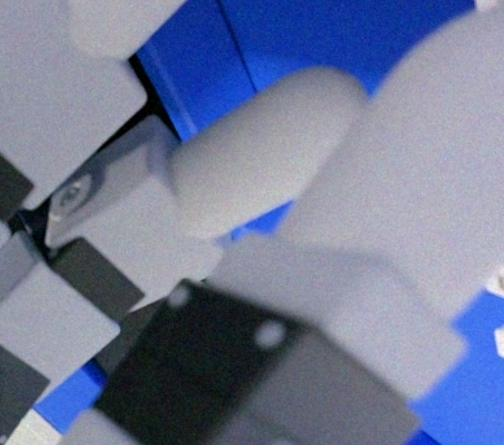

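Request:
move:
  target: [0,0,0,0,0,0,0.754,0,0.576,0.696,0.754,0,0.576,0.696,0.754,0,0.576,0.696,0.714,0.678,0.226,0.168,0.4,-0.6,0,0,-0.045,0,0,0,-0.135,0,0.27,0.304,-0.272,0,0.4015,0.551,-0.3,0,-0.8,-0.174,-0.662,0.678,0,0.168,0.3,-0.6]
  speed: 0.01
  stop_force: 4

Scene clock: 16.27 s.
left_arm: end_effector_position=(+0.6836, +0.4204, +0.9505) hand_goal=(+0.754, +0.000, +0.576, +0.696, +0.754, +0.000, +0.576, +0.696, +0.754, +0.000, +0.576, +0.696, +0.714, +0.678, +0.226, +0.168) hand_measured=(+0.754, +0.000, +0.576, +0.696, +0.754, +0.000, +0.576, +0.696, +0.754, +0.000, +0.576, +0.696, +0.716, +0.678, +0.224, +0.168) hand_current_ma=(+3, +0, +3, +0, +2, +0, +3, +0, +2, +0, +3, +0, +8, -3, -10, -1) hand_state=(goal, goal, goal, goal, goal, goal, goal, goal, goal, goal, goal, goal, goal, goal, goal, goal) hand_current_limit=0.40 hand_speed=-0.60 end_effector_quat_wxyz=(+0.001, -0.332, +0.943, +0.001) | right_arm: end_effector_position=(+0.6004, -0.0597, +0.7090) hand_goal=(-0.134, +0.000, +0.270, +0.304, -0.272, +0.000, +0.402, +0.552, -0.300, +0.000, -0.800, -0.174, -0.662, +0.678, +0.000, +0.168) hand_measured=(-0.134, -0.002, +0.270, +0.302, -0.270, +0.000, +0.402, +0.552, -0.296, +0.000, -0.794, -0.172, -0.662, +0.678, +0.000, +0.168) hand_current_ma=(+0, +0, +0, +0, +0, +0, +0, +0, +1, +0, +2, +0, +0, +0, +0, +0) hand_state=(goal, goal, goal, goal, goal, goal, goal, goal, goal, goal, goal, goal, goal, goal, goal, goal) hand_current_limit=0.30 hand_speed=-0.60 end_effector_quat_wxyz=(-0.422, +0.578, -0.503, +0.485)
Joint positions: left_arm=[-0.463 -0.83 1.458 0.942 1.569 0.43] | right_arm=[0.619 -0.76 2.042 -1.069 2.179 -0.016]
Joint torques (N m): left_arm=[10.29 -74.56 -41.25 6.68 -1.63 -2.95] | right_arm=[-12.13 -89.83 -6.48 1.61 -0.35 -0.94]
Wrist force (N): left_arm=[-0.1 0.4 0.1] | right_arm=[-0.1 -4.6 2.3]
Wrist torque (N m): left_arm=[0.03 0.01 -0.07] | right_arm=[-0.10 0.05 -0.06]
Wrist force, peak (N): left_arm=[-0.4 0.3 0.3] | right_arm=[0.7 -10.7 2.0]
Hand target: left_arm +0.6836, +0.4204, +0.9505; +0.001, -0.332, +0.943, +0.001 | right_arm +0.6005, -0.0597, +0.7090; -0.422, +0.578, -0.503, +0.485 (not the last commanded pose)
Off the commanded pose: left_arm 0.000 m, 0 deg | right_arm 0.008 m, 0 deg.
move: contact (right_arm)

Request:
execute_actions:
  actions:
    - [[0,0,0,0,0,0,0.754,0,0.576,0.696,0.754,0,0.576,0.696,0.754,0,0.576,0.696,0.714,0.678,0.226,0.168,0.4,-0.6,0,0,0.00117,0,0,0,-0.135,0,0.27,0.304,-0.272,0,0.4015,0.551,-0.3,0,-0.8,-0.174,-0.662,0.678,0,0.168,0.3,-0.6]]
    - [[0,0,0,0,0,0,0.754,0,0.576,0.696,0.754,0,0.576,0.696,0.754,0,0.576,0.696,0.714,0.678,0.226,0.168,0.4,-0.6,0,0,0,0,0,0,-0.235,0,0.27,0.304,-0.37,0,0.4015,0.551,-0.3,0,-0.8,-0.174,-0.662,0.678,-0.03,0.168,0,-0.85]]
    - [[0,0,0,0,0,0,0.754,0,0.576,0.696,0.754,0,0.576,0.696,0.754,0,0.576,0.696,0.714,0.678,0.226,0.168,0.4,-0.6,0,0,0,0,0,0,-0.25,0,0.27,0.304,-0.385,0,0.4015,0.551,-0.3,0,-0.8,-0.174,-0.662,0.678,-0.045,0.168,0,-0.85]]
    - [[0,0,0,0,0,0,0.754,0,0.576,0.696,0.754,0,0.576,0.696,0.754,0,0.576,0.696,0.714,0.678,0.226,0.168,0.4,-0.6,0,0,0,0,0,0,-0.265,0,0.27,0.304,-0.4,0,0.4015,0.551,-0.3,0,-0.8,-0.174,-0.662,0.678,-0.06,0.168,0,-0.85]]

Scene clock: 18.70 s.
left_arm: end_effector_position=(+0.6836, +0.4204, +0.9505) hand_goal=(+0.754, +0.000, +0.576, +0.696, +0.754, +0.000, +0.576, +0.696, +0.754, +0.000, +0.576, +0.696, +0.714, +0.678, +0.226, +0.168) hand_measured=(+0.754, +0.000, +0.576, +0.696, +0.754, +0.000, +0.576, +0.696, +0.754, +0.000, +0.576, +0.696, +0.716, +0.678, +0.224, +0.168) hand_current_ma=(+3, +0, +3, +0, +2, +0, +3, +0, +2, +0, +3, +0, +8, -3, -10, -1) hand_state=(goal, goal, goal, goal, goal, goal, goal, goal, goal, goal, goal, goal, goal, goal, goal, goal) hand_current_limit=0.40 hand_speed=-0.60 end_effector_quat_wxyz=(+0.001, -0.332, +0.943, +0.001) | right_arm: end_effector_position=(+0.6004, -0.0597, +0.7097) hand_goal=(-0.264, +0.000, +0.270, +0.304, -0.400, +0.000, +0.402, +0.552, -0.300, +0.000, -0.800, -0.174, -0.662, +0.678, -0.060, +0.168) hand_measured=(-0.230, -0.002, +0.278, +0.306, -0.372, +0.000, +0.408, +0.554, -0.296, +0.000, -0.794, -0.172, -0.662, +0.678, -0.036, +0.172) hand_current_ma=(+37, +0, +3, +0, +27, +0, +2, +0, +1, +0, +2, +0, +0, +0, +28, +1) hand_state=(blocked, goal, goal, goal, blocked, goal, goal, goal, goal, goal, goal, goal, goal, goal, blocked, goal) hand_current_limit=0.00 hand_speed=-0.85 end_effector_quat_wxyz=(-0.422, +0.578, -0.503, +0.485)
Joint positions: left_arm=[-0.463 -0.83 1.458 0.942 1.569 0.43] | right_arm=[0.619 -0.761 2.042 -1.068 2.179 -0.016]
Joint torques (N m): left_arm=[9.87 -75.44 -41.36 6.61 -1.42 -2.65] | right_arm=[-12.55 -60.67 -18.4 -2.95 -0.74 -0.88]
Wrist force (N): left_arm=[-0.2 -0.3 0.0] | right_arm=[0.5 -3.8 2.5]
Wrist torque (N m): left_arm=[-0.05 0.02 -0.07] | right_arm=[-0.06 0.01 -0.02]
Wrist force, peak (N): left_arm=[-0.5 0.0 0.2] | right_arm=[-0.1 -5.1 2.3]
Hand target: left_arm +0.6836, +0.4204, +0.9505; +0.001, -0.332, +0.943, +0.001 | right_arm +0.6005, -0.0597, +0.7097; -0.422, +0.578, -0.503, +0.485
Off the commanded pose: left_arm 0.000 m, 0 deg | right_arm 0.000 m, 0 deg.

Request:
execute_actions:
  actions:
    - [[0,0,0,0,0,0,0.754,0,0.576,0.696,0.754,0,0.576,0.696,0.754,0,0.576,0.696,0.714,0.678,0.226,0.168,0.4,-0.6,0,0,0,0,0,0,-0.28,0,0.27,0.304,-0.415,0,0.4015,0.551,-0.3,0,-0.8,-0.174,-0.662,0.678,-0.1,0.168,0.2,-0.85]]
    - [[0,0,0,0,0,0,0.754,0,0.576,0.696,0.754,0,0.576,0.696,0.754,0,0.576,0.696,0.714,0.678,0.226,0.168,0.4,-0.6,0,0,0,0,0,0,-0.29,0,0.27,0.304,-0.43,0,0.4015,0.551,-0.3,0,-0.8,-0.174,-0.662,0.678,-0.14,0.168,0.4,-0.85]]
    - [[0,0,0,0,0,0,0.754,0,0.576,0.696,0.754,0,0.576,0.696,0.754,0,0.576,0.696,0.714,0.678,0.226,0.168,0.4,-0.6,0,0,0,0,0,0,-0.3,0,0.25,0.294,-0.44,0,0.38,0.54,-0.3,0,-0.8,-0.174,-0.662,0.678,-0.18,0.168,0.4,-0.85]]

Request:
move:
  target: [0,0,0,0,0,0,0.754,0,0.576,0.696,0.754,0,0.576,0.696,0.754,0,0.576,0.696,0.714,0.678,0.226,0.168,0.4,-0.6,0,0,0.05,0,0,0,-0.3,0,0.25,0.294,-0.44,0,0.38,0.54,-0.3,0,-0.8,-0.174,-0.662,0.678,-0.18,0.168,0.4,-0.85]
  speed: 0.02
  cameras: ["cam_left_wrist"]

Request:
zoom_image:
  camera: "cam_left_wrist"
  region: [110, 210, 310, 400]

Scene clock: 20.73 s.
left_arm: end_effector_position=(+0.6836, +0.4204, +0.9505) hand_goal=(+0.754, +0.000, +0.576, +0.696, +0.754, +0.000, +0.576, +0.696, +0.754, +0.000, +0.576, +0.696, +0.714, +0.678, +0.226, +0.168) hand_measured=(+0.754, +0.000, +0.576, +0.696, +0.754, +0.000, +0.576, +0.696, +0.754, +0.000, +0.576, +0.696, +0.716, +0.678, +0.224, +0.168) hand_current_ma=(+3, +0, +3, +0, +2, +0, +3, +0, +2, +0, +3, +0, +8, -3, -10, -1) hand_state=(goal, goal, goal, goal, goal, goal, goal, goal, goal, goal, goal, goal, goal, goal, goal, goal) hand_current_limit=0.40 hand_speed=-0.60 end_effector_quat_wxyz=(+0.001, -0.332, +0.943, +0.001) | right_arm: end_effector_position=(+0.6005, -0.0597, +0.7097) hand_goal=(-0.300, +0.000, +0.250, +0.294, -0.440, +0.000, +0.380, +0.540, -0.300, +0.000, -0.800, -0.174, -0.662, +0.678, -0.180, +0.168) hand_measured=(-0.234, -0.002, +0.284, +0.308, -0.378, +0.000, +0.416, +0.558, -0.296, +0.000, -0.794, -0.172, -0.662, +0.678, -0.060, +0.194) hand_current_ma=(+114, +0, +33, +7, +102, +0, +37, +13, +1, +0, +2, +0, +0, +0, +385, +37) hand_state=(blocked, goal, blocked, goal, blocked, goal, blocked, goal, goal, goal, goal, goal, goal, goal, blocked, blocked) hand_current_limit=0.40 hand_speed=-0.85 end_effector_quat_wxyz=(-0.422, +0.578, -0.503, +0.485)
Joint positions: left_arm=[-0.463 -0.83 1.458 0.942 1.569 0.43] | right_arm=[0.619 -0.761 2.042 -1.068 2.179 -0.016]
Joint torques (N m): left_arm=[11.79 -74.69 -41.31 6.41 -1.23 -2.68] | right_arm=[-11.5 -59.44 -18.77 -2.95 -0.14 -0.6]
Wrist force (N): left_arm=[-0.6 0.1 0.0] | right_arm=[0.2 -4.6 1.6]
Wrist torque (N m): left_arm=[0.00 0.07 -0.11] | right_arm=[-0.16 0.05 -0.05]
Wrist force, peak (N): left_arm=[-0.4 0.5 -0.2] | right_arm=[0.2 -5.1 1.5]
Hand target: left_arm +0.6836, +0.4204, +0.9505; +0.001, -0.332, +0.943, +0.001 | right_arm +0.6005, -0.0597, +0.7097; -0.422, +0.578, -0.503, +0.485
Off the commanded pose: left_arm 0.000 m, 0 deg | right_arm 0.000 m, 0 deg.

Scene clock: 22.50 s.
left_arm: end_effector_position=(+0.6836, +0.4204, +0.9505) hand_goal=(+0.754, +0.000, +0.576, +0.696, +0.754, +0.000, +0.576, +0.696, +0.754, +0.000, +0.576, +0.696, +0.714, +0.678, +0.226, +0.168) hand_measured=(+0.754, +0.000, +0.576, +0.696, +0.754, +0.000, +0.576, +0.696, +0.754, +0.000, +0.576, +0.696, +0.716, +0.678, +0.224, +0.168) hand_current_ma=(+3, +0, +3, +0, +2, +0, +3, +0, +2, +0, +3, +0, +8, -3, -10, -1) hand_state=(goal, goal, goal, goal, goal, goal, goal, goal, goal, goal, goal, goal, goal, goal, goal, goal) hand_current_limit=0.40 hand_speed=-0.60 end_effector_quat_wxyz=(+0.001, -0.332, +0.943, +0.001) | right_arm: end_effector_position=(+0.6004, -0.0598, +0.7399) hand_goal=(-0.300, +0.000, +0.250, +0.294, -0.440, +0.000, +0.380, +0.540, -0.300, +0.000, -0.800, -0.174, -0.662, +0.678, -0.180, +0.168) hand_measured=(-0.234, -0.002, +0.284, +0.308, -0.378, +0.000, +0.416, +0.558, -0.296, +0.000, -0.794, -0.172, -0.662, +0.678, -0.062, +0.196) hand_current_ma=(+114, +0, +33, +7, +102, +0, +37, +13, +1, +0, +2, +0, +0, +0, +385, +39) hand_state=(blocked, goal, blocked, goal, blocked, goal, blocked, goal, goal, goal, goal, goal, goal, goal, blocked, blocked) hand_current_limit=0.40 hand_speed=-0.85 end_effector_quat_wxyz=(-0.422, +0.578, -0.503, +0.485)
Joint positions: left_arm=[-0.463 -0.83 1.458 0.942 1.569 0.43] | right_arm=[0.619 -0.814 2.052 -1.026 2.179 -0.016]
Joint torques (N m): left_arm=[10.84 -75.62 -41.35 6.23 -1.7 -2.72] | right_arm=[-11.25 -58.52 -13.37 -2.62 -0.22 -0.82]
Wrist force (N): left_arm=[-0.2 0.0 -0.1] | right_arm=[0.2 -2.6 2.4]
Wrist torque (N m): left_arm=[-0.02 0.02 -0.07] | right_arm=[0.02 0.03 -0.05]
Wrist force, peak (N): left_arm=[-0.1 0.6 -0.4] | right_arm=[0.2 -4.3 1.6]
Hand target: left_arm +0.6836, +0.4204, +0.9505; +0.001, -0.332, +0.943, +0.001 | right_arm +0.6005, -0.0597, +0.7397; -0.422, +0.578, -0.503, +0.485
Off the commanded pose: left_arm 0.000 m, 0 deg | right_arm 0.000 m, 0 deg.
move: done
Images, in order (width x height): cam_left_wrist 672x504.

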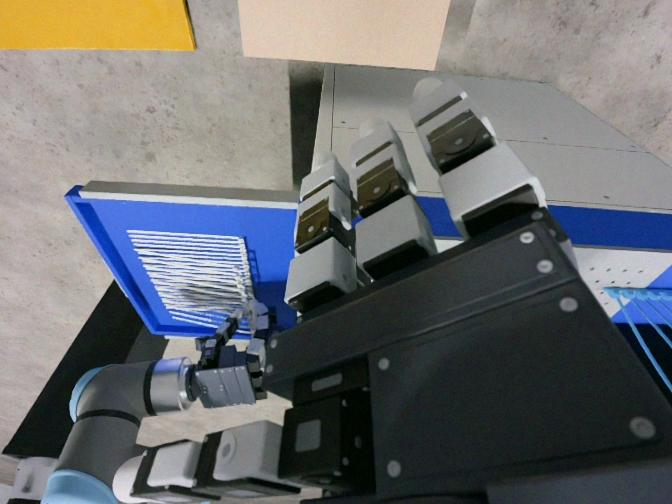

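Scaled by 2.520 from the camera's 672x504 image, which has a finer 960x720 frame.

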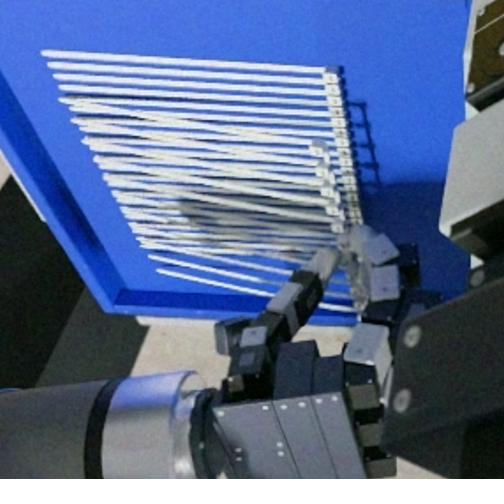

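Request:
move:
  target: [0,0,0,0,0,0,0.754,0,0.576,0.696,0.754,0,0.576,0.696,0.754,0,0.576,0.696,0.714,0.678,0.226,0.168,0.4,-0.6,0,0,0.2772,0,0,0,-0.3,0,0.25,0.294,-0.44,0,0.38,0.54,-0.3,0,-0.8,-0.174,-0.662,0.678,-0.18,0.168,0.4,-0.85]
  speed: 0.06
  cameras: ["cam_left_wrist"]

Request:
zoom_image:
  camera: "cam_left_wrist"
  region: [50, 170, 310, 400]

Scene clock: 25.73 s.
left_arm: end_effector_position=(+0.6836, +0.4204, +0.9505) hand_goal=(+0.754, +0.000, +0.576, +0.696, +0.754, +0.000, +0.576, +0.696, +0.754, +0.000, +0.576, +0.696, +0.714, +0.678, +0.226, +0.168) hand_measured=(+0.754, +0.000, +0.576, +0.696, +0.754, +0.000, +0.576, +0.696, +0.754, +0.000, +0.576, +0.696, +0.716, +0.678, +0.224, +0.168) hand_current_ma=(+3, +0, +3, +0, +2, +0, +3, +0, +2, +0, +3, +0, +8, -3, -10, -1) hand_state=(goal, goal, goal, goal, goal, goal, goal, goal, goal, goal, goal, goal, goal, goal, goal, goal) hand_current_limit=0.40 hand_speed=-0.60 end_effector_quat_wxyz=(+0.001, -0.332, +0.943, +0.001) | right_arm: end_effector_position=(+0.6005, -0.0597, +0.9062) hand_goal=(-0.300, +0.000, +0.250, +0.294, -0.440, +0.000, +0.380, +0.540, -0.300, +0.000, -0.800, -0.174, -0.662, +0.678, -0.180, +0.168) hand_measured=(-0.234, -0.002, +0.284, +0.308, -0.378, +0.000, +0.416, +0.558, -0.296, +0.000, -0.794, -0.172, -0.662, +0.678, -0.062, +0.196) hand_current_ma=(+114, +0, +33, +7, +102, +0, +37, +13, +1, +0, +2, +0, +0, +0, +385, +39) hand_state=(blocked, goal, blocked, goal, blocked, goal, blocked, goal, goal, goal, goal, goal, goal, goal, blocked, blocked) hand_current_limit=0.40 hand_speed=-0.85 end_effector_quat_wxyz=(-0.422, +0.578, -0.503, +0.485)
Joint positions: left_arm=[-0.463 -0.83 1.458 0.942 1.569 0.43] | right_arm=[0.619 -1.089 2.059 -0.758 2.179 -0.016]
Joint torques (N m): left_arm=[9.44 -75.2 -40.58 6.49 -1.63 -2.56] | right_arm=[-5.97 -48.72 -21.53 -4.97 0.67 0.08]
Wrist force (N): left_arm=[-0.1 0.0 -0.1] | right_arm=[0.0 -2.3 2.2]
Wrist torque (N m): left_arm=[-0.01 0.00 -0.07] | right_arm=[0.07 0.02 -0.02]
Wrist force, peak (N): left_arm=[-0.7 0.1 -0.1] | right_arm=[0.4 -3.0 2.7]
Hand target: left_arm +0.6836, +0.4204, +0.9505; +0.001, -0.332, +0.943, +0.001 | right_arm +0.6005, -0.0597, +0.9061; -0.422, +0.578, -0.503, +0.485
Off the commanded pose: left_arm 0.000 m, 0 deg | right_arm 0.000 m, 0 deg.
move: done
Images, in order (width x height): cam_left_wrist 672x504.

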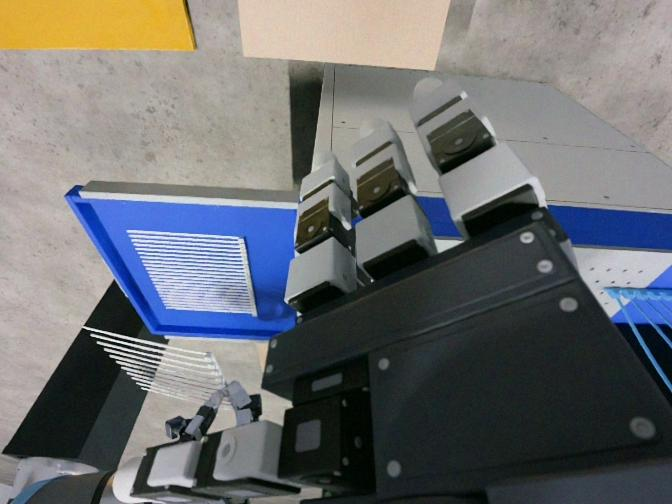

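Scaled by 1.938 from the camera's 672x504 image, which has a finer 960x720 frame.

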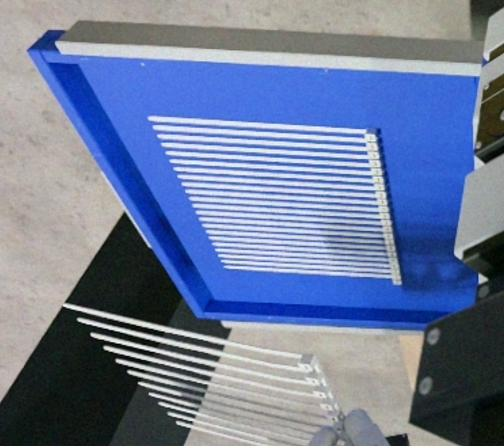

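Request:
move:
  target:
    - [0,0,0,0,0,0,0.754,0,0.576,0.696,0.754,0,0.576,0.696,0.754,0,0.576,0.696,0.714,0.678,0.226,0.168,0.4,-0.6,0.5158,0.1362,0,0,0,0,-0.3,0,0.25,0.294,-0.44,0,0.38,0.54,-0.3,0,-0.8,-0.174,-0.662,0.678,-0.18,0.168,0.4,-0.85]
    - [0,0,0,0,0,0,0.754,0,0.576,0.696,0.754,0,0.576,0.696,0.754,0,0.576,0.696,0.714,0.678,0.226,0.168,0.4,-0.6,0.5158,0.1362,-0.095,0,0,0,-0.3,0,0.25,0.294,-0.44,0,0.38,0.54,-0.3,0,-0.8,-0.174,-0.662,0.678,-0.18,0.168,0.4,-0.85]
  speed: [0.12, 0.04]
  blend: [0.01, 0]

Request:
move:
  target: [0,0,0,0,0,0,0.754,0,0.576,0.696,0.754,0,0.576,0.696,0.754,0,0.576,0.696,0.714,0.678,0.226,0.168,0.4,-0.6,0,0,-0.04,0,0,0,-0.3,0,0.25,0.294,-0.44,0,0.38,0.54,-0.3,0,-0.8,-0.174,-0.662,0.678,-0.18,0.168,0.4,-0.85]
  speed: 0.01
  stop_force: 4
  cameras: ["cam_left_wrist", "cam_right_wrist"]

Scene clock: 31.17 s.
left_arm: end_effector_position=(+0.6836, +0.4204, +0.9505) hand_goal=(+0.754, +0.000, +0.576, +0.696, +0.754, +0.000, +0.576, +0.696, +0.754, +0.000, +0.576, +0.696, +0.714, +0.678, +0.226, +0.168) hand_measured=(+0.754, +0.000, +0.576, +0.696, +0.754, +0.000, +0.576, +0.696, +0.754, +0.000, +0.576, +0.696, +0.716, +0.678, +0.224, +0.168) hand_current_ma=(+3, +0, +3, +0, +2, +0, +3, +0, +2, +0, +3, +0, +8, -3, -10, -1) hand_state=(goal, goal, goal, goal, goal, goal, goal, goal, goal, goal, goal, goal, goal, goal, goal, goal) hand_current_limit=0.40 hand_speed=-0.60 end_effector_quat_wxyz=(+0.001, -0.332, +0.943, +0.001) | right_arm: end_effector_position=(+0.9099, +0.0220, +0.8488) hand_goal=(-0.300, +0.000, +0.250, +0.294, -0.440, +0.000, +0.380, +0.540, -0.300, +0.000, -0.800, -0.174, -0.662, +0.678, -0.180, +0.168) hand_measured=(-0.234, -0.002, +0.284, +0.308, -0.378, +0.000, +0.416, +0.558, -0.298, +0.000, -0.794, -0.172, -0.662, +0.678, -0.062, +0.196) hand_current_ma=(+114, +0, +33, +7, +102, +0, +37, +13, +1, +0, +2, +0, +0, +0, +385, +39) hand_state=(blocked, goal, blocked, goal, blocked, goal, blocked, goal, goal, goal, goal, goal, goal, goal, blocked, blocked) hand_current_limit=0.40 hand_speed=-0.85 end_effector_quat_wxyz=(-0.422, +0.578, -0.503, +0.485)
Joint positions: left_arm=[-0.463 -0.83 1.458 0.942 1.569 0.43] | right_arm=[0.49 -0.707 1.443 -0.539 2.053 -0.047]
Joint torques (N m): left_arm=[11.46 -75.66 -41.84 6.31 -1.96 -2.39] | right_arm=[15.49 -105.81 -30.7 2.02 1.76 1.2]
Wrist force (N): left_arm=[-0.1 0.2 0.3] | right_arm=[0.4 -2.7 2.4]
Wrist torque (N m): left_arm=[-0.03 0.02 -0.08] | right_arm=[-0.02 0.00 0.16]
Wrist force, peak (N): left_arm=[-0.5 0.4 -0.2] | right_arm=[0.0 -2.9 3.4]
Hand target: left_arm +0.6836, +0.4204, +0.9505; +0.001, -0.332, +0.943, +0.001 | right_arm +0.9099, +0.0220, +0.8491; -0.422, +0.578, -0.503, +0.485
Off the commanded pose: left_arm 0.000 m, 0 deg | right_arm 0.000 m, 0 deg.
move: done

Scene clock: 33.97 s.
left_arm: end_effector_position=(+0.6836, +0.4204, +0.9505) hand_goal=(+0.754, +0.000, +0.576, +0.696, +0.754, +0.000, +0.576, +0.696, +0.754, +0.000, +0.576, +0.696, +0.714, +0.678, +0.226, +0.168) hand_measured=(+0.754, +0.000, +0.576, +0.696, +0.754, +0.000, +0.576, +0.696, +0.754, +0.000, +0.576, +0.696, +0.716, +0.678, +0.224, +0.168) hand_current_ma=(+3, +0, +3, +0, +2, +0, +3, +0, +2, +0, +3, +0, +8, -3, -10, -1) hand_state=(goal, goal, goal, goal, goal, goal, goal, goal, goal, goal, goal, goal, goal, goal, goal, goal) hand_current_limit=0.40 hand_speed=-0.60 end_effector_quat_wxyz=(+0.001, -0.332, +0.943, +0.001) | right_arm: end_effector_position=(+0.9099, +0.0220, +0.8328) hand_goal=(-0.300, +0.000, +0.250, +0.294, -0.440, +0.000, +0.380, +0.540, -0.300, +0.000, -0.800, -0.174, -0.662, +0.678, -0.180, +0.168) hand_measured=(-0.234, -0.002, +0.284, +0.302, -0.378, -0.002, +0.416, +0.558, -0.298, +0.000, -0.794, -0.172, -0.662, +0.678, -0.062, +0.196) hand_current_ma=(+114, +0, +33, +3, +102, +0, +37, +13, +1, +0, +2, +0, +0, +0, +385, +40) hand_state=(blocked, goal, blocked, goal, blocked, goal, blocked, goal, goal, goal, goal, goal, goal, goal, blocked, blocked) hand_current_limit=0.40 hand_speed=-0.85 end_effector_quat_wxyz=(-0.422, +0.578, -0.503, +0.485)
Joint positions: left_arm=[-0.463 -0.83 1.458 0.942 1.569 0.43] | right_arm=[0.49 -0.689 1.443 -0.557 2.053 -0.047]
Joint torques (N m): left_arm=[12.58 -76.46 -41.58 6.44 -1.66 -2.33] | right_arm=[15.21 -110.54 -28.4 1.66 1.5 -0.32]
Wrist force (N): left_arm=[-0.4 -0.2 -0.1] | right_arm=[0.5 -5.7 2.6]
Wrist torque (N m): left_arm=[-0.04 0.04 -0.10] | right_arm=[-0.11 0.01 0.19]
Wrist force, peak (N): left_arm=[-0.3 0.5 -0.4] | right_arm=[1.1 -11.0 2.0]
Hand target: left_arm +0.6836, +0.4204, +0.9505; +0.001, -0.332, +0.943, +0.001 | right_arm +0.9099, +0.0220, +0.8328; -0.422, +0.578, -0.503, +0.485 (not the last commanded pose)
Off the commanded pose: left_arm 0.000 m, 0 deg | right_arm 0.008 m, 0 deg.
move: contact (right_arm)
Images, in order (width x height): cam_left_wrist 672x504, cam_right_wrist 672x504.

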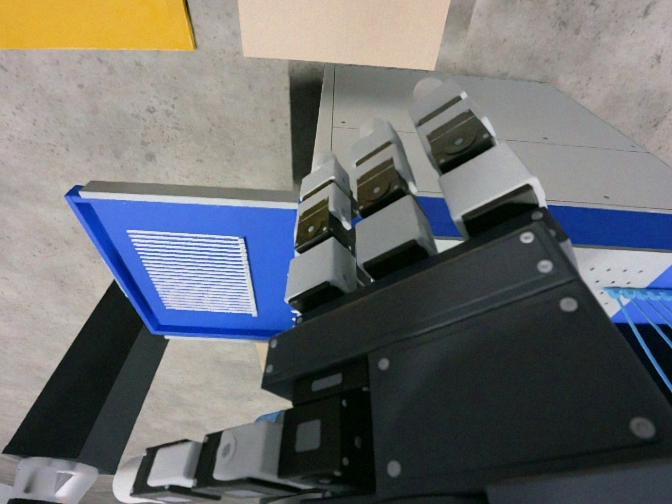

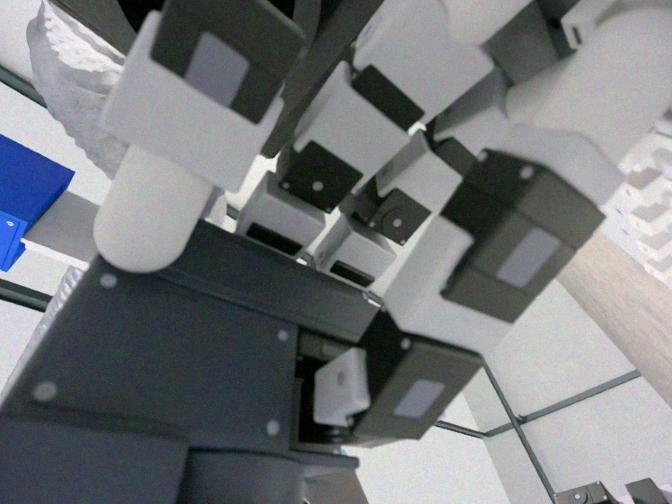

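Request:
execute_actions:
  actions:
    - [[0,0,0,0,0,0,0.754,0,0.576,0.696,0.754,0,0.576,0.696,0.754,0,0.576,0.696,0.714,0.678,0.226,0.168,0.4,-0.6,0,0,0.00217,0,0,0,-0.3,0,0.25,0.294,-0.44,0,0.38,0.54,-0.3,0,-0.8,-0.174,-0.662,0.678,-0.18,0.168,0.4,-0.85]]
    - [[0,0,0,0,0,0,0.754,0,0.576,0.696,0.754,0,0.576,0.696,0.754,0,0.576,0.696,0.714,0.678,0.226,0.168,0.4,-0.6,0,0,0,0,0,0,-0.236,0,0.27,0.304,-0.382,0,0.4015,0.551,-0.3,0,-0.8,-0.174,-0.662,0.678,-0.05,0.168,0.2,-0.85]]
    - [[0,0,0,0,0,0,0.754,0,0.576,0.696,0.754,0,0.576,0.696,0.754,0,0.576,0.696,0.714,0.678,0.226,0.168,0.4,-0.6,0,0,0,0,0,0,-0.165,0,0.27,0.304,-0.31,0,0.4015,0.551,-0.3,0,-0.8,-0.174,-0.662,0.678,0.05,0.168,0.2,-0.85]]
    - [[0,0,0,0,0,0,0.754,0,0.576,0.696,0.754,0,0.576,0.696,0.754,0,0.576,0.696,0.714,0.678,0.226,0.168,0.4,-0.6,0,0,0,0,0,0,-0.165,0,0.27,0.304,-0.31,0,0.4015,0.551,-0.3,0,-0.8,-0.174,-0.662,0.678,0.05,0.168,0.2,-0.85]]

Request:
move:
  target:
    - [0,0,0,0,0,0,0.754,0,0.576,0.696,0.754,0,0.576,0.696,0.754,0,0.576,0.696,0.714,0.678,0.226,0.168,0.4,-0.6,0,0,0.03,0,0,0,-0.165,0,0.27,0.304,-0.31,0,0.4015,0.551,-0.3,0,-0.8,-0.174,-0.662,0.678,0.05,0.168,0.2,-0.85]
    - [0,0,0,0,0,0,0.754,0,0.576,0.696,0.754,0,0.576,0.696,0.754,0,0.576,0.696,0.714,0.678,0.226,0.168,0.4,-0.6,0,0,0.2,0,0,0,-0.165,0,0.27,0.304,-0.31,0,0.4015,0.551,-0.3,0,-0.8,-0.174,-0.662,0.678,0.05,0.168,0.2,-0.85]
    - [0,0,0,0,0,0,0.754,0,0.576,0.696,0.754,0,0.576,0.696,0.754,0,0.576,0.696,0.714,0.678,0.226,0.168,0.4,-0.6,-0.3533,0.0072,0.2,0.0409,0.193,-0.0147,-0.165,0,0.27,0.304,-0.31,0,0.4015,0.551,-0.3,0,-0.8,-0.174,-0.662,0.678,0.05,0.168,0.2,-0.85]
  speed: [0.03, 0.12, 0.22]
  blend: [0.005, 0.01, 0]

Request:
move:
  target: [0,0,0,0,0,0,0.754,0,0.576,0.696,0.754,0,0.576,0.696,0.754,0,0.576,0.696,0.714,0.678,0.226,0.168,0.4,-0.6,0,0,0,0,0,0,0.754,0,0.576,0.696,0.754,0,0.576,0.696,0.754,0,0.576,0.696,0.714,0.678,0.226,0.168,0.4,-0.4]
  speed: 0.25
  cameras: ["cam_right_wrist", "cam_left_wrist"]

Request:
zoom_image:
  camera: "cam_right_wrist"
  region: [290, 0, 500, 150]

Scene clock: 36.67 s.
left_arm: end_effector_position=(+0.6836, +0.4204, +0.9505) hand_goal=(+0.754, +0.000, +0.576, +0.696, +0.754, +0.000, +0.576, +0.696, +0.754, +0.000, +0.576, +0.696, +0.714, +0.678, +0.226, +0.168) hand_measured=(+0.754, +0.000, +0.576, +0.696, +0.754, +0.000, +0.576, +0.696, +0.754, +0.000, +0.576, +0.696, +0.716, +0.678, +0.224, +0.168) hand_current_ma=(+3, +0, +3, +0, +2, +0, +3, +0, +2, +0, +3, +0, +8, -3, -10, -1) hand_state=(goal, goal, goal, goal, goal, goal, goal, goal, goal, goal, goal, goal, goal, goal, goal, goal) hand_current_limit=0.40 hand_speed=-0.60 end_effector_quat_wxyz=(+0.001, -0.332, +0.943, +0.001) | right_arm: end_effector_position=(+0.9099, +0.0220, +0.8341) hand_goal=(-0.164, +0.000, +0.270, +0.304, -0.310, +0.000, +0.402, +0.552, -0.300, +0.000, -0.800, -0.174, -0.662, +0.678, +0.050, +0.168) hand_measured=(-0.178, -0.002, +0.270, +0.306, -0.318, -0.002, +0.404, +0.554, -0.298, +0.000, -0.794, -0.172, -0.662, +0.678, +0.048, +0.170) hand_current_ma=(-9, +0, +0, +0, -3, +0, +0, +0, +1, +0, +2, +0, +0, +0, +0, +1) hand_state=(goal, goal, goal, goal, goal, goal, goal, goal, goal, goal, goal, goal, goal, goal, goal, goal) hand_current_limit=0.20 hand_speed=-0.85 end_effector_quat_wxyz=(-0.422, +0.578, -0.503, +0.485)
Joint positions: left_arm=[-0.463 -0.83 1.458 0.942 1.569 0.43] | right_arm=[0.49 -0.691 1.443 -0.556 2.053 -0.047]
Joint torques (N m): left_arm=[9.86 -74.45 -41.6 6.51 -1.66 -2.25] | right_arm=[15.72 -84.02 -34.24 -3.34 1.49 -0.22]
Wrist force (N): left_arm=[-0.4 0.0 -0.4] | right_arm=[0.4 -2.9 2.0]
Wrist torque (N m): left_arm=[0.00 0.04 -0.10] | right_arm=[-0.01 0.01 0.15]
Wrist force, peak (N): left_arm=[-0.4 0.4 -0.5] | right_arm=[0.3 -5.9 2.5]
Hand target: left_arm +0.6836, +0.4204, +0.9505; +0.001, -0.332, +0.943, +0.001 | right_arm +0.9099, +0.0220, +0.8341; -0.422, +0.578, -0.503, +0.485
Off the commanded pose: left_arm 0.000 m, 0 deg | right_arm 0.000 m, 0 deg.

Scene clock: 39.97 s.
left_arm: end_effector_position=(+0.6836, +0.4204, +0.9505) hand_goal=(+0.754, +0.000, +0.576, +0.696, +0.754, +0.000, +0.576, +0.696, +0.754, +0.000, +0.576, +0.696, +0.714, +0.678, +0.226, +0.168) hand_measured=(+0.754, +0.000, +0.576, +0.696, +0.754, +0.000, +0.576, +0.696, +0.754, +0.000, +0.576, +0.696, +0.716, +0.678, +0.224, +0.168) hand_current_ma=(+3, +0, +3, +0, +2, +0, +3, +0, +2, +0, +3, +0, +8, -3, -10, -1) hand_state=(goal, goal, goal, goal, goal, goal, goal, goal, goal, goal, goal, goal, goal, goal, goal, goal) hand_current_limit=0.40 hand_speed=-0.60 end_effector_quat_wxyz=(+0.001, -0.332, +0.943, +0.001) | right_arm: end_effector_position=(+0.6979, +0.0264, +0.9542) hand_goal=(-0.164, +0.000, +0.270, +0.304, -0.310, +0.000, +0.402, +0.552, -0.300, +0.000, -0.800, -0.174, -0.662, +0.678, +0.050, +0.168) hand_measured=(-0.164, -0.002, +0.270, +0.306, -0.308, -0.002, +0.404, +0.554, -0.298, +0.000, -0.794, -0.172, -0.662, +0.678, +0.048, +0.170) hand_current_ma=(+0, +0, +0, +0, +0, +0, +0, +0, +1, +0, +2, +0, +0, +0, +0, +0) hand_state=(goal, goal, goal, goal, goal, goal, goal, goal, goal, goal, goal, goal, goal, goal, goal, goal) hand_current_limit=0.20 hand_speed=-0.85 end_effector_quat_wxyz=(-0.278, +0.657, -0.648, +0.267)
Joint positions: left_arm=[-0.463 -0.83 1.458 0.942 1.569 0.43] | right_arm=[0.537 -0.899 1.438 0.309 1.926 0.388]
Joint torques (N m): left_arm=[10.28 -77.11 -41.75 6.79 -1.38 -2.07] | right_arm=[-7.85 -73.47 -40.58 3.16 2.69 -1.89]
Wrist force (N): left_arm=[-0.2 -0.2 -0.2] | right_arm=[-0.3 -2.2 0.9]
Wrist torque (N m): left_arm=[-0.03 0.02 -0.08] | right_arm=[0.08 0.01 0.07]
Wrist force, peak (N): left_arm=[-0.6 -0.1 -0.1] | right_arm=[0.4 -4.0 3.5]
Hand target: left_arm +0.6836, +0.4204, +0.9505; +0.001, -0.332, +0.943, +0.001 | right_arm +0.6980, +0.0263, +0.9541; -0.277, +0.657, -0.648, +0.267
Off the commanded pose: left_arm 0.000 m, 0 deg | right_arm 0.000 m, 0 deg.
move: done

Scene clock: 40.93 s.
left_arm: end_effector_position=(+0.6836, +0.4204, +0.9505) hand_goal=(+0.754, +0.000, +0.576, +0.696, +0.754, +0.000, +0.576, +0.696, +0.754, +0.000, +0.576, +0.696, +0.714, +0.678, +0.226, +0.168) hand_measured=(+0.754, +0.000, +0.576, +0.696, +0.754, +0.000, +0.576, +0.696, +0.754, +0.000, +0.576, +0.696, +0.716, +0.678, +0.224, +0.168) hand_current_ma=(+3, +0, +3, +0, +2, +0, +3, +0, +2, +0, +3, +0, +8, -3, -10, -1) hand_state=(goal, goal, goal, goal, goal, goal, goal, goal, goal, goal, goal, goal, goal, goal, goal, goal) hand_current_limit=0.40 hand_speed=-0.60 end_effector_quat_wxyz=(+0.001, -0.332, +0.943, +0.001) | right_arm: end_effector_position=(+0.6980, +0.0263, +0.9541) hand_goal=(+0.754, +0.000, +0.576, +0.696, +0.754, +0.000, +0.576, +0.696, +0.754, +0.000, +0.576, +0.696, +0.714, +0.678, +0.226, +0.168) hand_measured=(+0.736, -0.002, +0.572, +0.694, +0.738, -0.002, +0.574, +0.694, +0.738, +0.000, +0.570, +0.694, +0.700, +0.678, +0.218, +0.170) hand_current_ma=(-13, +0, -1, -1, -10, +0, +0, +0, -11, +0, -2, +0, -7, +0, -5, +0) hand_state=(goal, goal, goal, goal, goal, goal, goal, goal, goal, goal, goal, goal, goal, goal, goal, goal) hand_current_limit=0.40 hand_speed=-0.40 end_effector_quat_wxyz=(-0.277, +0.657, -0.648, +0.267)
Joint positions: left_arm=[-0.463 -0.83 1.458 0.942 1.569 0.43] | right_arm=[0.537 -0.899 1.438 0.309 1.927 0.388]
Joint torques (N m): left_arm=[11.5 -74.58 -41.53 6.44 -1.59 -2.64] | right_arm=[-13.88 -73.25 -38.67 4.06 3.47 -0.53]
Wrist force (N): left_arm=[-0.2 0.2 0.2] | right_arm=[0.0 -2.4 0.9]
Wrist torque (N m): left_arm=[-0.01 0.02 -0.09] | right_arm=[-0.19 0.01 0.06]
Wrist force, peak (N): left_arm=[-0.3 0.3 -0.4] | right_arm=[-0.2 -2.4 1.2]
Hand target: left_arm +0.6836, +0.4204, +0.9505; +0.001, -0.332, +0.943, +0.001 | right_arm +0.6980, +0.0263, +0.9541; -0.277, +0.657, -0.648, +0.267
Off the commanded pose: left_arm 0.000 m, 0 deg | right_arm 0.000 m, 0 deg.
move: done
Images, in order (width x height): cam_left_wrist 672x504, cam_right_wrist 672x504.

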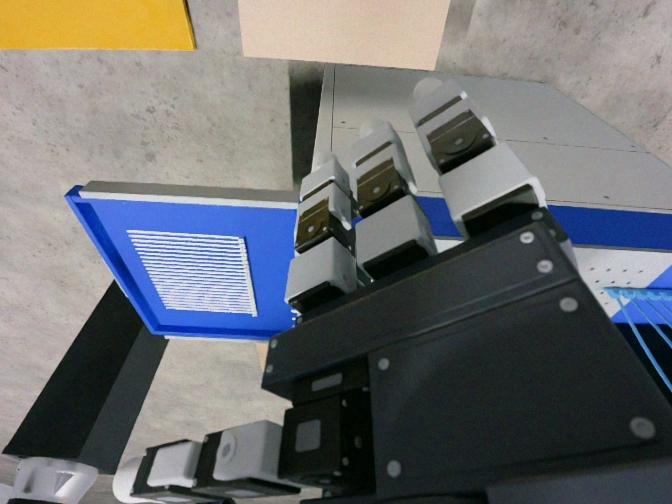

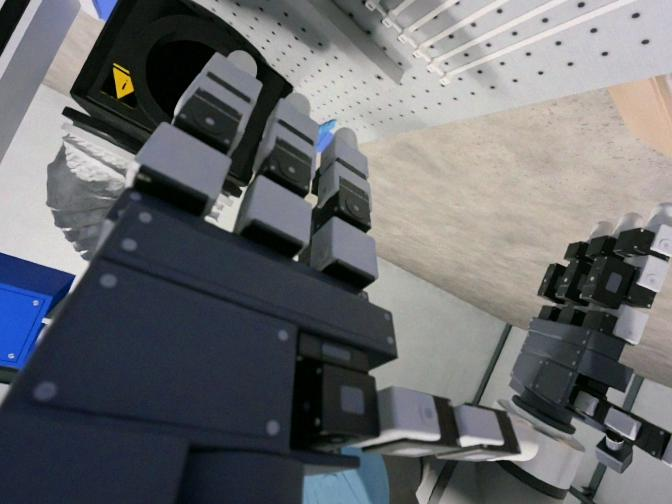

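Scaled by 2.400 from the camera's 672x504 image, which has a finer 960x720 frame.

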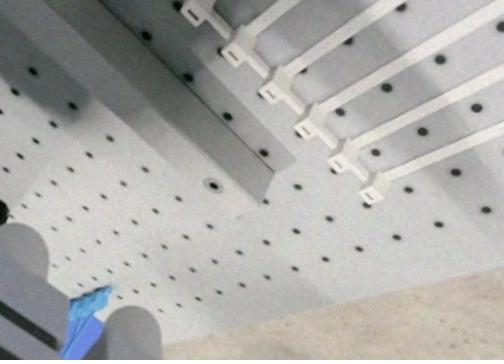

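Request:
zoom_image:
  camera: "cam_right_wrist"
  region: [360, 0, 460, 100]

Scaled by 5.040 from the camera's 672x504 image, which has a finer 960x720 frame.

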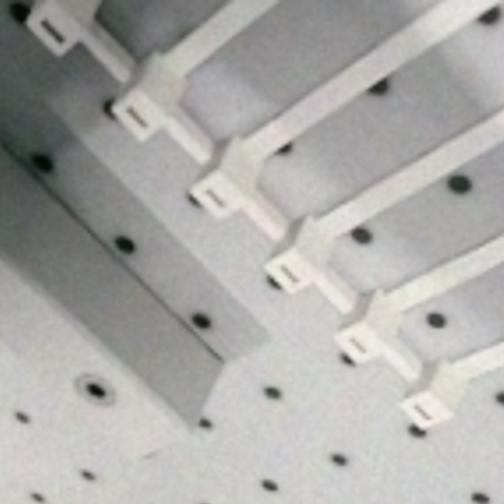

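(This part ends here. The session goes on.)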